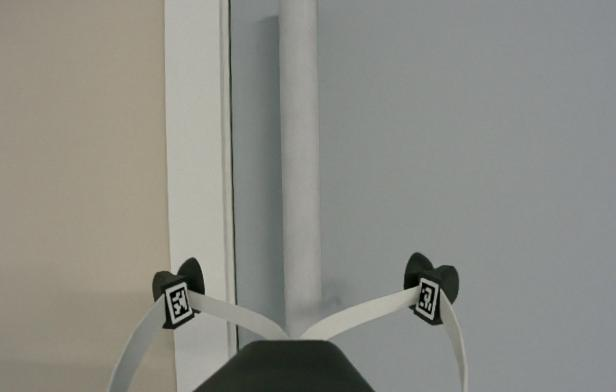

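Request:
move(
  r2={"base": {"translate_m": 0.015, "strafe_m": 0.004}, "joints": {"lift_m": 0.98}, "pace": "slow", "contact_limits": {"translate_m": 0.2}},
  blocking=false,
  cameras=[],
)

Request:
wait(
  seconds=3,
  cameras=[],
)

Request:
move(
  r2={"joints": {"gripper_m": -0.02}},
  blocking=false,
  cameras=[],
)

Request:
wait(
  seconds=3,
  cameras=["r2_head_camera","r2_wrist_camera"],
)

Scene clock: 205.13 s.
move: r2 moving
r1: as last shown
r1.lidar_m: 1.31 0.90 0.83 0.87 0.81 0.76 0.81 1.10 1.93 2.00 2.64 3.91
r1.motor_effort: lift_m=+20(20) arm_m=-4(4) wheel_0=-1(1) wheel_1=-1(1) wheel_2=+1(1)
r1.servo_current: wrist_yaw_rad=39(65) wrist_pitch_rad=46(46) wrist_roll_rad=59(59) gripper_m=46(46)
r1.wrist_depth_mm: 136 139 - - - - - / 113 139 - - - - - / 118 139 229 - - - - / 137 162 - - - - - / - - - - - - - / 1060 1118 190 - 187 - - / 854 750 759 153 750 - -
r2.base_odometry: x=-1.376 y=-3.573 heading=-2.098
r2.turned_by_wheels: +0.000
r2.turned_by_imu: +0.001
r2.base_tilt: forward=-0.7 right=+0.1
r2.lidar_m: 0.56 0.67 0.94 1.87 1.96 2.71 1.57 1.45 2.98 2.41 0.91 0.68
r2.base_status: translate_m moving; strafe_m moving
r2.joint_positions: lift_m=+0.925 arm_m=+0.050 wrist_yaw_rad=+0.002 wrist_pitch_rad=+0.002 wrist_roll_rad=+0.000 gripper_m=+0.120
r2.joint_status: lift_m moving
r2.measured_speeds: translate_m=+0.028 strafe_m=+0.008 rotate_rad=-0.001 lift_m=+0.097 arm_m=+0.000 wrist_yaw_rad=+0.000 wrist_pitch_rad=+0.000 wrist_roll_rad=+0.000
r2.motor_effort: lift_m=+21(25) arm_m=+7(7) wheel_0=+5(9) wheel_1=+5(8) wheel_2=-6(11)
r2.servo_current: wrist_yaw_rad=39(59) wrist_pitch_rad=33(46) wrist_roll_rad=46(52) gripper_m=46(59)
r2.contact_limits: translate_m 0.2
r2.hand_pose: x=+0.5093 y=-0.0867 z=+1.1028 quat_wxyz=(+1.000, +0.000, +0.001, +0.001) (m; r2's base frame)
r2.wrist_depth_mm: 375 375 357 297 359 353 349 / 379 375 359 296 359 355 351 / 384 377 362 364 362 357 353 / 384 379 364 370 364 362 355 / 389 384 364 370 368 364 357 / 387 382 366 297 213 364 359 / 392 387 370 - 370 368 362
pictures: none
No camera images: "cameras" was empty.

Scene clock: 206.17 s.
earlier move: r2 done
r1.base_odometry: x=+0.000 y=+0.000 heading=+1.800
r1.turned_by_wheels: +0.000
r1.turned_by_imu: +0.000
r1.base_tilt: forward=-1.6 right=+1.3
r1.lidar_m: 1.29 0.91 0.84 0.87 0.81 0.78 0.79 1.10 1.93 1.99 2.65 3.91
r1.base_status: not commanded
r1.joint_positions: lift_m=+0.127 arm_m=+0.000 wrist_yaw_rad=+3.089 wrist_pitch_rad=+0.002 wrist_roll_rad=+0.000 gripper_m=+0.056
r1.joint_status: not commanded
r1.measured_speeds: all 0
r1.motor_effort: lift_m=+20(20) arm_m=-4(4) wheel_0=-1(1) wheel_1=-1(1) wheel_2=+1(1)
r1.servo_current: wrist_yaw_rad=46(65) wrist_pitch_rad=39(52) wrist_roll_rad=59(65) gripper_m=39(46)
r1.hand_pose: x=-0.1125 y=+0.1024 z=+0.3046 quat_wxyz=(+0.026, -0.001, +0.000, +1.000) (m; r1's base frame)
r1.wrist_depth_mm: 136 138 - - - - - / 113 139 - - - - - / 118 140 229 - - - - / 137 162 - - - - - / - - - - - - - / 1098 1098 190 - 187 - - / 842 750 759 153 732 - -
r2.base_odometry: x=-1.377 y=-3.577 heading=-2.098
r2.turned_by_wheels: +0.000
r2.turned_by_imu: +0.000
r2.base_tilt: forward=-0.7 right=+0.0
r2.lidar_m: 0.56 0.68 0.93 1.87 1.97 2.72 1.56 1.45 2.99 2.40 0.91 0.66
r2.base_status: done
r2.joint_positions: lift_m=+0.980 arm_m=+0.050 wrist_yaw_rad=+0.002 wrist_pitch_rad=+0.002 wrist_roll_rad=+0.000 gripper_m=+0.120
r2.joint_status: all done
r2.measured_speeds: all 0
r2.motor_effort: lift_m=+21(25) arm_m=+7(7) wheel_0=+3(9) wheel_1=+4(8) wheel_2=-7(11)
r2.servo_current: wrist_yaw_rad=46(65) wrist_pitch_rad=39(46) wrist_roll_rad=52(59) gripper_m=52(59)
r2.contact_limits: translate_m 0.2
r2.hand_pose: x=+0.5093 y=-0.0867 z=+1.1575 quat_wxyz=(+1.000, +0.000, +0.001, +0.001) (m; r2's base frame)
r2.wrist_depth_mm: 373 368 353 357 351 349 345 / 375 370 353 357 357 349 347 / 377 375 355 359 359 353 349 / 382 373 359 364 362 355 351 / 382 377 362 362 364 357 355 / 387 382 362 291 364 357 355 / 389 384 366 - 368 362 359
wait: 1.03 of 3 s (r2 has come to rest)
pictures: none
No camera images: "cameras" was empty.

Scene clock: 206.67 s.
move: r2 moving
r1: as last shown
r1.lidar_m: 1.32 0.91 0.83 0.86 0.82 0.77 0.80 1.08 1.95 2.02 2.62 3.91
r1.motor_effort: lift_m=+20(20) arm_m=-4(4) wheel_0=+0(1) wheel_1=-1(1) wheel_2=+1(1)
r1.servo_current: wrist_yaw_rad=59(59) wrist_pitch_rad=39(46) wrist_roll_rad=39(65) gripper_m=33(46)
r1.wrist_depth_mm: 136 138 - - - - - / 113 139 - - - - - / 117 140 229 - - - - / 137 162 - - - - - / - - - - - - - / 1060 1078 190 - 187 - - / 842 750 759 153 741 - -
r2.base_odometry: x=-1.377 y=-3.577 heading=-2.098
r2.turned_by_wheels: +0.000
r2.turned_by_imu: +0.000
r2.base_tilt: forward=-0.6 right=+0.1
r2.lidar_m: 0.57 0.69 0.97 1.85 1.95 2.72 1.57 1.44 2.95 2.40 0.92 0.65
r2.base_status: not commanded
r2.joint_positions: lift_m=+0.980 arm_m=+0.050 wrist_yaw_rad=+0.002 wrist_pitch_rad=+0.002 wrist_roll_rad=+0.000 gripper_m=+0.106
r2.joint_status: gripper_m moving
r2.measured_speeds: all 0
r2.motor_effort: lift_m=+21(21) arm_m=+7(8) wheel_0=+3(4) wheel_1=+3(4) wheel_2=-7(7)
r2.servo_current: wrist_yaw_rad=46(59) wrist_pitch_rad=46(46) wrist_roll_rad=46(52) gripper_m=91(98)
r2.contact_limits: translate_m 0.2
r2.hand_pose: x=+0.5093 y=-0.0867 z=+1.1575 quat_wxyz=(+1.000, +0.000, +0.001, +0.001) (m; r2's base frame)
r2.wrist_depth_mm: 373 370 353 359 353 349 345 / 375 373 353 357 357 353 347 / 375 373 357 359 357 353 349 / 379 375 359 364 362 357 353 / 382 377 362 366 364 359 353 / 387 379 202 291 200 357 357 / 387 382 364 - 366 362 357
pictures: none
No camera images: "cameras" was empty.

Scene clock: 208.33 s.
earlier move: r2 done
r1.base_odometry: x=+0.000 y=+0.000 heading=+1.800
r1.turned_by_wheels: +0.000
r1.turned_by_imu: +0.000
r1.base_tilt: forward=-1.6 right=+1.3
r1.lidar_m: 1.28 0.90 0.83 0.86 0.83 0.77 0.79 1.08 1.95 1.99 2.66 3.93
r1.base_status: not commanded
r1.joint_positions: lift_m=+0.127 arm_m=+0.000 wrist_yaw_rad=+3.089 wrist_pitch_rad=+0.002 wrist_roll_rad=+0.000 gripper_m=+0.056
r1.joint_status: not commanded
r1.measured_speeds: all 0
r1.motor_effort: lift_m=+20(20) arm_m=-4(4) wheel_0=-1(1) wheel_1=-1(1) wheel_2=+1(1)
r1.servo_current: wrist_yaw_rad=52(65) wrist_pitch_rad=46(46) wrist_roll_rad=46(65) gripper_m=33(52)
r1.hand_pose: x=-0.1125 y=+0.1024 z=+0.3046 quat_wxyz=(+0.026, -0.001, +0.000, +1.000) (m; r1's base frame)
r1.wrist_depth_mm: 136 139 - - - - - / 113 139 - - - - - / 118 140 229 - - - - / 137 162 - - - - - / - - - - - - - / 1078 1078 190 - 187 - - / 831 750 750 154 741 - -
r2.base_odometry: x=-1.377 y=-3.577 heading=-2.098
r2.turned_by_wheels: +0.000
r2.turned_by_imu: +0.000
r2.base_tilt: forward=-0.7 right=+0.1
r2.lidar_m: 0.57 0.67 0.95 1.86 1.96 2.70 1.57 1.44 3.00 2.39 0.88 0.65
r2.base_status: not commanded
r2.joint_positions: lift_m=+0.980 arm_m=+0.050 wrist_yaw_rad=+0.002 wrist_pitch_rad=+0.002 wrist_roll_rad=+0.000 gripper_m=-0.019
r2.joint_status: all done
r2.measured_speeds: all 0
r2.motor_effort: lift_m=+21(21) arm_m=+7(8) wheel_0=+3(4) wheel_1=+4(4) wheel_2=-7(7)
r2.servo_current: wrist_yaw_rad=52(65) wrist_pitch_rad=39(46) wrist_roll_rad=59(65) gripper_m=91(169)
r2.contact_limits: translate_m 0.2
r2.hand_pose: x=+0.5093 y=-0.0867 z=+1.1575 quat_wxyz=(+1.000, +0.000, +0.001, +0.001) (m; r2's base frame)
r2.wrist_depth_mm: 373 368 351 357 355 351 345 / 375 370 355 359 357 351 347 / 375 373 355 359 357 355 351 / 379 375 359 362 362 355 353 / 382 377 364 364 362 359 353 / 387 379 186 201 181 362 357 / 387 382 366 - 366 357 357
wait: 1.67 of 3 s (r2 has come to rest)
pictures: r2_head_camera, r2_wrist_camera
Images, in order (width x height): r2_head_camera 420x560, r2_wrist_camera 616x392.

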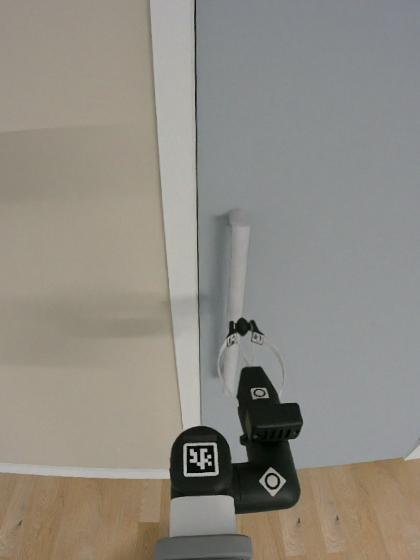

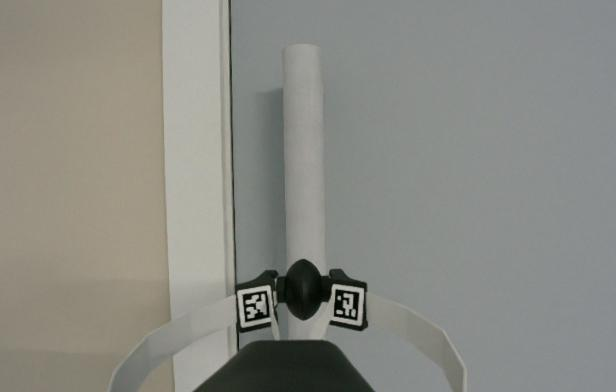

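Request:
move(
  r2={"joints": {"gripper_m": 0.13}},
  blocking=false,
  cameras=[],
)

Request:
wait(
  seconds=2.5,
  cameras=[],
)

Request:
move(
  r2={"base": {"translate_m": 0.105}, "pace": "slow", "contact_limits": {"translate_m": 0.2}},
  blocking=false,
  cameras=[],
)

Request:
wait(
  seconds=4,
  cameras=["r2_head_camera","r2_wrist_camera"],
)

Scene clock: 216.80 s.
move: r2 moving
r1: as last shown
r1.lidar_m: 1.29 0.91 0.84 0.88 0.83 0.76 0.81 1.07 1.94 2.01 2.60 3.92
r1.motor_effort: lift_m=+20(20) arm_m=-4(4) wheel_0=+0(1) wheel_1=-1(1) wheel_2=+1(1)
r1.servo_current: wrist_yaw_rad=52(65) wrist_pitch_rad=39(46) wrist_roll_rad=33(65) gripper_m=33(46)
r1.wrist_depth_mm: 137 139 - - - - - / 113 139 - - - - - / 117 140 229 - - - - / 137 162 - - - - - / - - - - - - - / 1078 1078 190 - 187 - - / 854 750 768 153 741 - -
r2.base_odometry: x=-1.377 y=-3.577 heading=-2.098
r2.turned_by_wheels: +0.000
r2.turned_by_imu: +0.000
r2.base_tilt: forward=-0.7 right=+0.1
r2.lidar_m: 0.56 0.66 0.94 1.87 1.94 2.70 1.59 1.46 2.98 2.40 0.89 0.65
r2.base_status: not commanded
r2.joint_positions: lift_m=+0.980 arm_m=+0.050 wrist_yaw_rad=+0.002 wrist_pitch_rad=+0.002 wrist_roll_rad=+0.000 gripper_m=+0.005
r2.joint_status: gripper_m moving
r2.measured_speeds: all 0
r2.motor_effort: lift_m=+21(21) arm_m=+7(7) wheel_0=+3(4) wheel_1=+4(4) wheel_2=-7(7)
r2.servo_current: wrist_yaw_rad=46(59) wrist_pitch_rad=39(39) wrist_roll_rad=59(59) gripper_m=91(91)
r2.contact_limits: translate_m 0.2
r2.hand_pose: x=+0.5093 y=-0.0867 z=+1.1575 quat_wxyz=(+1.000, +0.000, +0.001, +0.001) (m; r2's base frame)
r2.wrist_depth_mm: 373 368 353 359 353 349 347 / 377 373 353 359 357 351 347 / 379 373 357 359 359 355 349 / 379 375 359 364 359 355 353 / 384 379 362 366 364 357 355 / 384 379 362 193 183 359 355 / 389 382 - - - 362 359
pictures: none
No camera images: "cameras" was empty.

Scene clock: 218.60 s.
earlier move: r2 done
r1.base_odometry: x=+0.000 y=+0.000 heading=+1.800
r1.turned_by_wheels: +0.000
r1.turned_by_imu: +0.000
r1.base_tilt: forward=-1.6 right=+1.3
r1.lidar_m: 1.29 0.90 0.84 0.85 0.83 0.76 0.80 1.07 1.94 1.98 2.64 3.92
r1.base_status: not commanded
r1.joint_positions: lift_m=+0.127 arm_m=+0.000 wrist_yaw_rad=+3.089 wrist_pitch_rad=+0.002 wrist_roll_rad=+0.000 gripper_m=+0.056
r1.joint_status: not commanded
r1.measured_speeds: all 0
r1.motor_effort: lift_m=+20(20) arm_m=-4(4) wheel_0=-1(1) wheel_1=-1(1) wheel_2=+1(1)
r1.servo_current: wrist_yaw_rad=52(65) wrist_pitch_rad=39(52) wrist_roll_rad=26(65) gripper_m=39(46)
r1.hand_pose: x=-0.1125 y=+0.1024 z=+0.3046 quat_wxyz=(+0.026, -0.001, +0.000, +1.000) (m; r1's base frame)
r1.wrist_depth_mm: 136 139 - - - - - / 113 139 - - - - - / 117 140 229 - - - - / 137 161 - - - - - / - - - - - - - / 1060 1078 190 - 187 - - / 842 741 750 153 741 - -
r2.base_odometry: x=-1.377 y=-3.577 heading=-2.098
r2.turned_by_wheels: +0.000
r2.turned_by_imu: +0.000
r2.base_tilt: forward=-0.6 right=+0.1
r2.lidar_m: 0.57 0.68 0.90 1.84 1.97 2.71 1.54 1.43 2.99 2.42 0.93 0.65
r2.base_status: not commanded
r2.joint_positions: lift_m=+0.980 arm_m=+0.050 wrist_yaw_rad=+0.002 wrist_pitch_rad=+0.002 wrist_roll_rad=+0.000 gripper_m=+0.130
r2.joint_status: all done
r2.measured_speeds: all 0
r2.motor_effort: lift_m=+21(21) arm_m=+7(8) wheel_0=+3(4) wheel_1=+4(4) wheel_2=-7(7)
r2.servo_current: wrist_yaw_rad=59(65) wrist_pitch_rad=46(52) wrist_roll_rad=39(65) gripper_m=52(117)
r2.contact_limits: translate_m 0.2
r2.hand_pose: x=+0.5093 y=-0.0867 z=+1.1575 quat_wxyz=(+1.000, +0.000, +0.001, +0.001) (m; r2's base frame)
r2.wrist_depth_mm: 373 368 351 359 355 351 345 / 377 370 355 357 355 353 347 / 377 373 355 364 359 357 349 / 382 373 359 364 359 357 351 / 382 375 362 366 364 357 353 / 387 379 362 290 366 359 357 / 389 382 366 - 366 362 357
wait: 1.80 of 2.5 s (r2 has come to rest)
pictures: none
No camera images: "cameras" was empty.

Scene clock: 219.10 s.
move: r2 moving
r1: as last shown
r1.lidar_m: 1.28 0.89 0.82 0.84 0.81 0.77 0.79 1.06 1.94 1.99 2.65 3.91
r1.servo_current: wrist_yaw_rad=52(59) wrist_pitch_rad=46(46) wrist_roll_rad=46(59) gripper_m=39(46)
r1.wrist_depth_mm: 137 139 - - - - - / 113 139 - - - - - / 118 140 229 - - - - / 137 161 - - - - - / - - - - - - - / 1098 1098 191 - 187 - - / 854 750 759 154 741 - -
r2.base_odometry: x=-1.383 y=-3.588 heading=-2.097
r2.turned_by_wheels: +0.000
r2.turned_by_imu: +0.000
r2.base_tilt: forward=-0.6 right=+0.1
r2.lidar_m: 0.54 0.67 0.90 1.86 1.96 2.76 1.59 1.47 3.00 2.35 0.90 0.65
r2.base_status: translate_m moving
r2.joint_positions: lift_m=+0.980 arm_m=+0.050 wrist_yaw_rad=+0.002 wrist_pitch_rad=+0.002 wrist_roll_rad=+0.000 gripper_m=+0.130
r2.joint_status: not commanded
r2.measured_speeds: translate_m=+0.048 strafe_m=+0.000 rotate_rad=-0.001 lift_m=+0.000 arm_m=+0.000 wrist_yaw_rad=+0.000 wrist_pitch_rad=+0.000 wrist_roll_rad=+0.000
r2.motor_effort: lift_m=+21(21) arm_m=+7(7) wheel_0=+7(8) wheel_1=+6(7) wheel_2=-9(11)
r2.servo_current: wrist_yaw_rad=39(46) wrist_pitch_rad=46(46) wrist_roll_rad=39(59) gripper_m=46(52)
r2.contact_limits: translate_m 0.2
r2.hand_pose: x=+0.5093 y=-0.0867 z=+1.1575 quat_wxyz=(+1.000, +0.000, +0.001, +0.001) (m; r2's base frame)
r2.wrist_depth_mm: 359 357 347 345 343 338 334 / 362 359 353 277 343 340 338 / 366 362 347 283 345 343 340 / 368 364 347 353 351 343 340 / 370 366 347 353 353 345 343 / 373 368 351 281 353 349 345 / 375 370 355 - 353 351 347
pictures: none
No camera images: "cameras" was empty.

Scene clock: 220.93 s.
earlier move: r2 done
r1.base_odometry: x=+0.000 y=+0.000 heading=+1.800
r1.turned_by_wheels: +0.000
r1.turned_by_imu: +0.000
r1.base_tilt: forward=-1.6 right=+1.3
r1.lidar_m: 1.32 0.90 0.83 0.87 0.80 0.76 0.79 1.07 1.95 2.01 2.64 3.91
r1.base_status: not commanded
r1.joint_positions: lift_m=+0.127 arm_m=+0.000 wrist_yaw_rad=+3.089 wrist_pitch_rad=+0.002 wrist_roll_rad=+0.000 gripper_m=+0.056
r1.joint_status: not commanded
r1.measured_speeds: all 0
r1.motor_effort: lift_m=+20(20) arm_m=-4(4) wheel_0=-1(1) wheel_1=-1(1) wheel_2=+1(1)
r1.servo_current: wrist_yaw_rad=72(72) wrist_pitch_rad=39(46) wrist_roll_rad=52(65) gripper_m=46(52)
r1.hand_pose: x=-0.1125 y=+0.1024 z=+0.3046 quat_wxyz=(+0.026, -0.001, +0.000, +1.000) (m; r1's base frame)
r1.wrist_depth_mm: 136 138 - - - - - / 113 139 - - - - - / 118 140 229 - - - - / 137 162 - - - - - / - - - - - - - / 1098 1098 190 - 187 - - / 842 750 750 153 741 - -
r2.base_odometry: x=-1.429 y=-3.667 heading=-2.098
r2.turned_by_wheels: +0.000
r2.turned_by_imu: +0.000
r2.base_tilt: forward=-0.7 right=+0.1
r2.lidar_m: 0.47 0.57 0.79 1.84 1.96 2.72 1.63 1.56 3.00 2.00 0.76 0.56
r2.base_status: done
r2.joint_positions: lift_m=+0.980 arm_m=+0.050 wrist_yaw_rad=+0.002 wrist_pitch_rad=+0.002 wrist_roll_rad=+0.000 gripper_m=+0.130
r2.joint_status: not commanded
r2.measured_speeds: all 0
r2.motor_effort: lift_m=+21(21) arm_m=+7(7) wheel_0=+4(9) wheel_1=+3(7) wheel_2=-7(11)
r2.servo_current: wrist_yaw_rad=39(59) wrist_pitch_rad=46(52) wrist_roll_rad=46(65) gripper_m=59(59)
r2.contact_limits: translate_m 0.2
r2.hand_pose: x=+0.5093 y=-0.0867 z=+1.1575 quat_wxyz=(+1.000, +0.000, +0.001, +0.001) (m; r2's base frame)
r2.wrist_depth_mm: 266 251 259 187 254 251 248 / 270 252 260 182 255 252 249 / 271 253 263 183 257 253 250 / 272 254 264 185 259 255 253 / 273 257 266 182 259 256 254 / 276 257 267 183 260 257 255 / 277 258 271 - 263 259 257
wait: 1.83 of 4 s (r2 has come to rest)
pictures: r2_head_camera, r2_wrist_camera
Images, in order (width x height): r2_head_camera 420x560, r2_wrist_camera 616x392.

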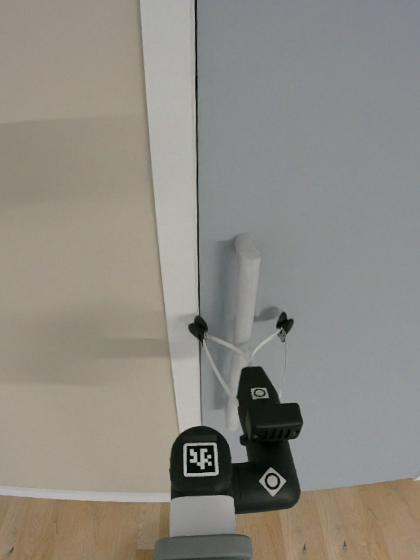

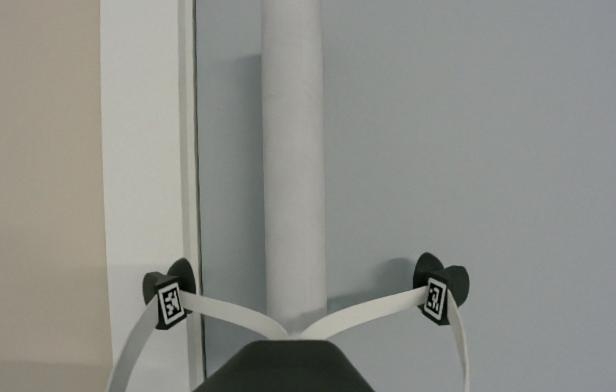

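Request:
move(
  r2={"joints": {"gripper_m": -0.025}},
  blocking=false,
  cameras=[],
)

Request:
wait(
  seconds=3,
  cameras=["r2_head_camera","r2_wrist_camera"],
)

Scene clock: 227.07 s.
move: r2 moving
r1: as last shown
r1.lidar_m: 1.28 0.88 0.84 0.85 0.83 0.78 0.80 1.07 1.94 2.01 2.64 3.90
r1.motor_effort: lift_m=+20(20) arm_m=-4(4) wheel_0=+0(1) wheel_1=-1(1) wheel_2=+1(1)
r1.servo_current: wrist_yaw_rad=59(65) wrist_pitch_rad=39(46) wrist_roll_rad=52(52) gripper_m=46(46)
r1.wrist_depth_mm: 136 139 - - - - - / 113 139 - - - - - / 118 140 229 - - - - / 137 161 - - - - - / - - - - - - - / 1098 1078 190 - 187 - - / 842 750 750 153 750 - -
r2.base_odometry: x=-1.429 y=-3.667 heading=-2.098
r2.turned_by_wheels: +0.000
r2.turned_by_imu: +0.000
r2.base_tilt: forward=-0.7 right=+0.1
r2.lidar_m: 0.46 0.57 0.79 1.87 1.97 2.71 1.61 1.55 2.97 1.99 0.77 0.56
r2.base_status: not commanded
r2.joint_positions: lift_m=+0.980 arm_m=+0.050 wrist_yaw_rad=+0.002 wrist_pitch_rad=+0.002 wrist_roll_rad=+0.000 gripper_m=+0.117
r2.joint_status: gripper_m moving
r2.measured_speeds: all 0
r2.motor_effort: lift_m=+21(21) arm_m=+7(7) wheel_0=+3(4) wheel_1=+3(4) wheel_2=-7(7)
r2.servo_current: wrist_yaw_rad=39(46) wrist_pitch_rad=46(46) wrist_roll_rad=59(59) gripper_m=78(98)
r2.contact_limits: translate_m 0.2
r2.hand_pose: x=+0.5093 y=-0.0867 z=+1.1575 quat_wxyz=(+1.000, +0.000, +0.001, +0.001) (m; r2's base frame)
r2.wrist_depth_mm: 266 250 260 181 254 251 249 / 268 252 262 182 256 252 250 / 271 253 264 183 257 254 251 / 272 255 265 185 258 254 252 / 274 256 266 183 258 255 253 / 276 256 266 183 200 257 255 / 276 259 270 - 262 258 256
pictures: none
No camera images: "cameras" was empty.

Scene clock: 228.90 s.
earlier move: r2 done
r1.base_odometry: x=+0.000 y=+0.000 heading=+1.800
r1.turned_by_wheels: +0.000
r1.turned_by_imu: +0.000
r1.base_tilt: forward=-1.6 right=+1.3
r1.lidar_m: 1.27 0.89 0.84 0.87 0.80 0.75 0.80 1.09 1.93 2.02 2.62 3.92
r1.base_status: not commanded
r1.joint_positions: lift_m=+0.127 arm_m=+0.000 wrist_yaw_rad=+3.089 wrist_pitch_rad=+0.002 wrist_roll_rad=+0.000 gripper_m=+0.056
r1.joint_status: not commanded
r1.measured_speeds: all 0
r1.motor_effort: lift_m=+20(20) arm_m=-4(4) wheel_0=-1(1) wheel_1=-1(1) wheel_2=+1(1)
r1.servo_current: wrist_yaw_rad=46(65) wrist_pitch_rad=33(52) wrist_roll_rad=33(59) gripper_m=46(46)
r1.hand_pose: x=-0.1125 y=+0.1024 z=+0.3046 quat_wxyz=(+0.026, -0.001, +0.000, +1.000) (m; r1's base frame)
r1.wrist_depth_mm: 136 138 - - - - - / 113 139 - - - - - / 118 140 229 - - - - / 137 162 - - - - - / - - - - - - - / 1078 1098 190 - 187 - - / 842 750 759 153 732 - -
r2.base_odometry: x=-1.430 y=-3.668 heading=-2.097
r2.turned_by_wheels: +0.001
r2.turned_by_imu: +0.001
r2.base_tilt: forward=-0.7 right=+0.1
r2.lidar_m: 0.45 0.56 0.78 1.86 1.96 2.73 1.64 1.56 2.97 1.99 0.75 0.56
r2.base_status: not commanded
r2.joint_positions: lift_m=+0.980 arm_m=+0.050 wrist_yaw_rad=+0.006 wrist_pitch_rad=+0.002 wrist_roll_rad=+0.000 gripper_m=-0.023
r2.joint_status: all done
r2.measured_speeds: all 0
r2.motor_effort: lift_m=+21(21) arm_m=-4(7) wheel_0=+0(4) wheel_1=+1(4) wheel_2=+6(8)
r2.servo_current: wrist_yaw_rad=52(65) wrist_pitch_rad=46(46) wrist_roll_rad=52(59) gripper_m=130(351)
r2.contact_limits: translate_m 0.2
r2.hand_pose: x=+0.5098 y=-0.0858 z=+1.1575 quat_wxyz=(+1.000, +0.000, +0.001, +0.003) (m; r2's base frame)
r2.wrist_depth_mm: 266 249 246 163 239 236 234 / 267 250 248 164 241 237 235 / 270 253 249 166 242 239 236 / 272 254 250 168 244 240 237 / 272 255 251 169 244 242 239 / 274 255 187 169 182 242 241 / 277 273 255 - 248 243 243
wait: 1.83 of 3 s (r2 has come to rest)
pictures: r2_head_camera, r2_wrist_camera
Images, in order (width x height): r2_head_camera 420x560, r2_wrist_camera 616x392.

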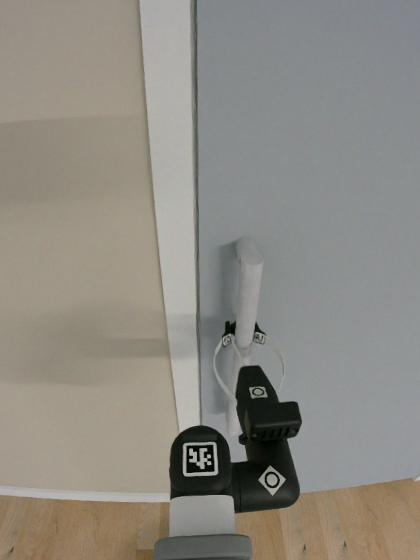

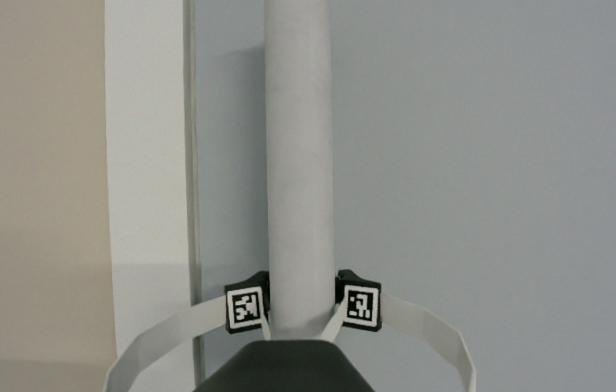

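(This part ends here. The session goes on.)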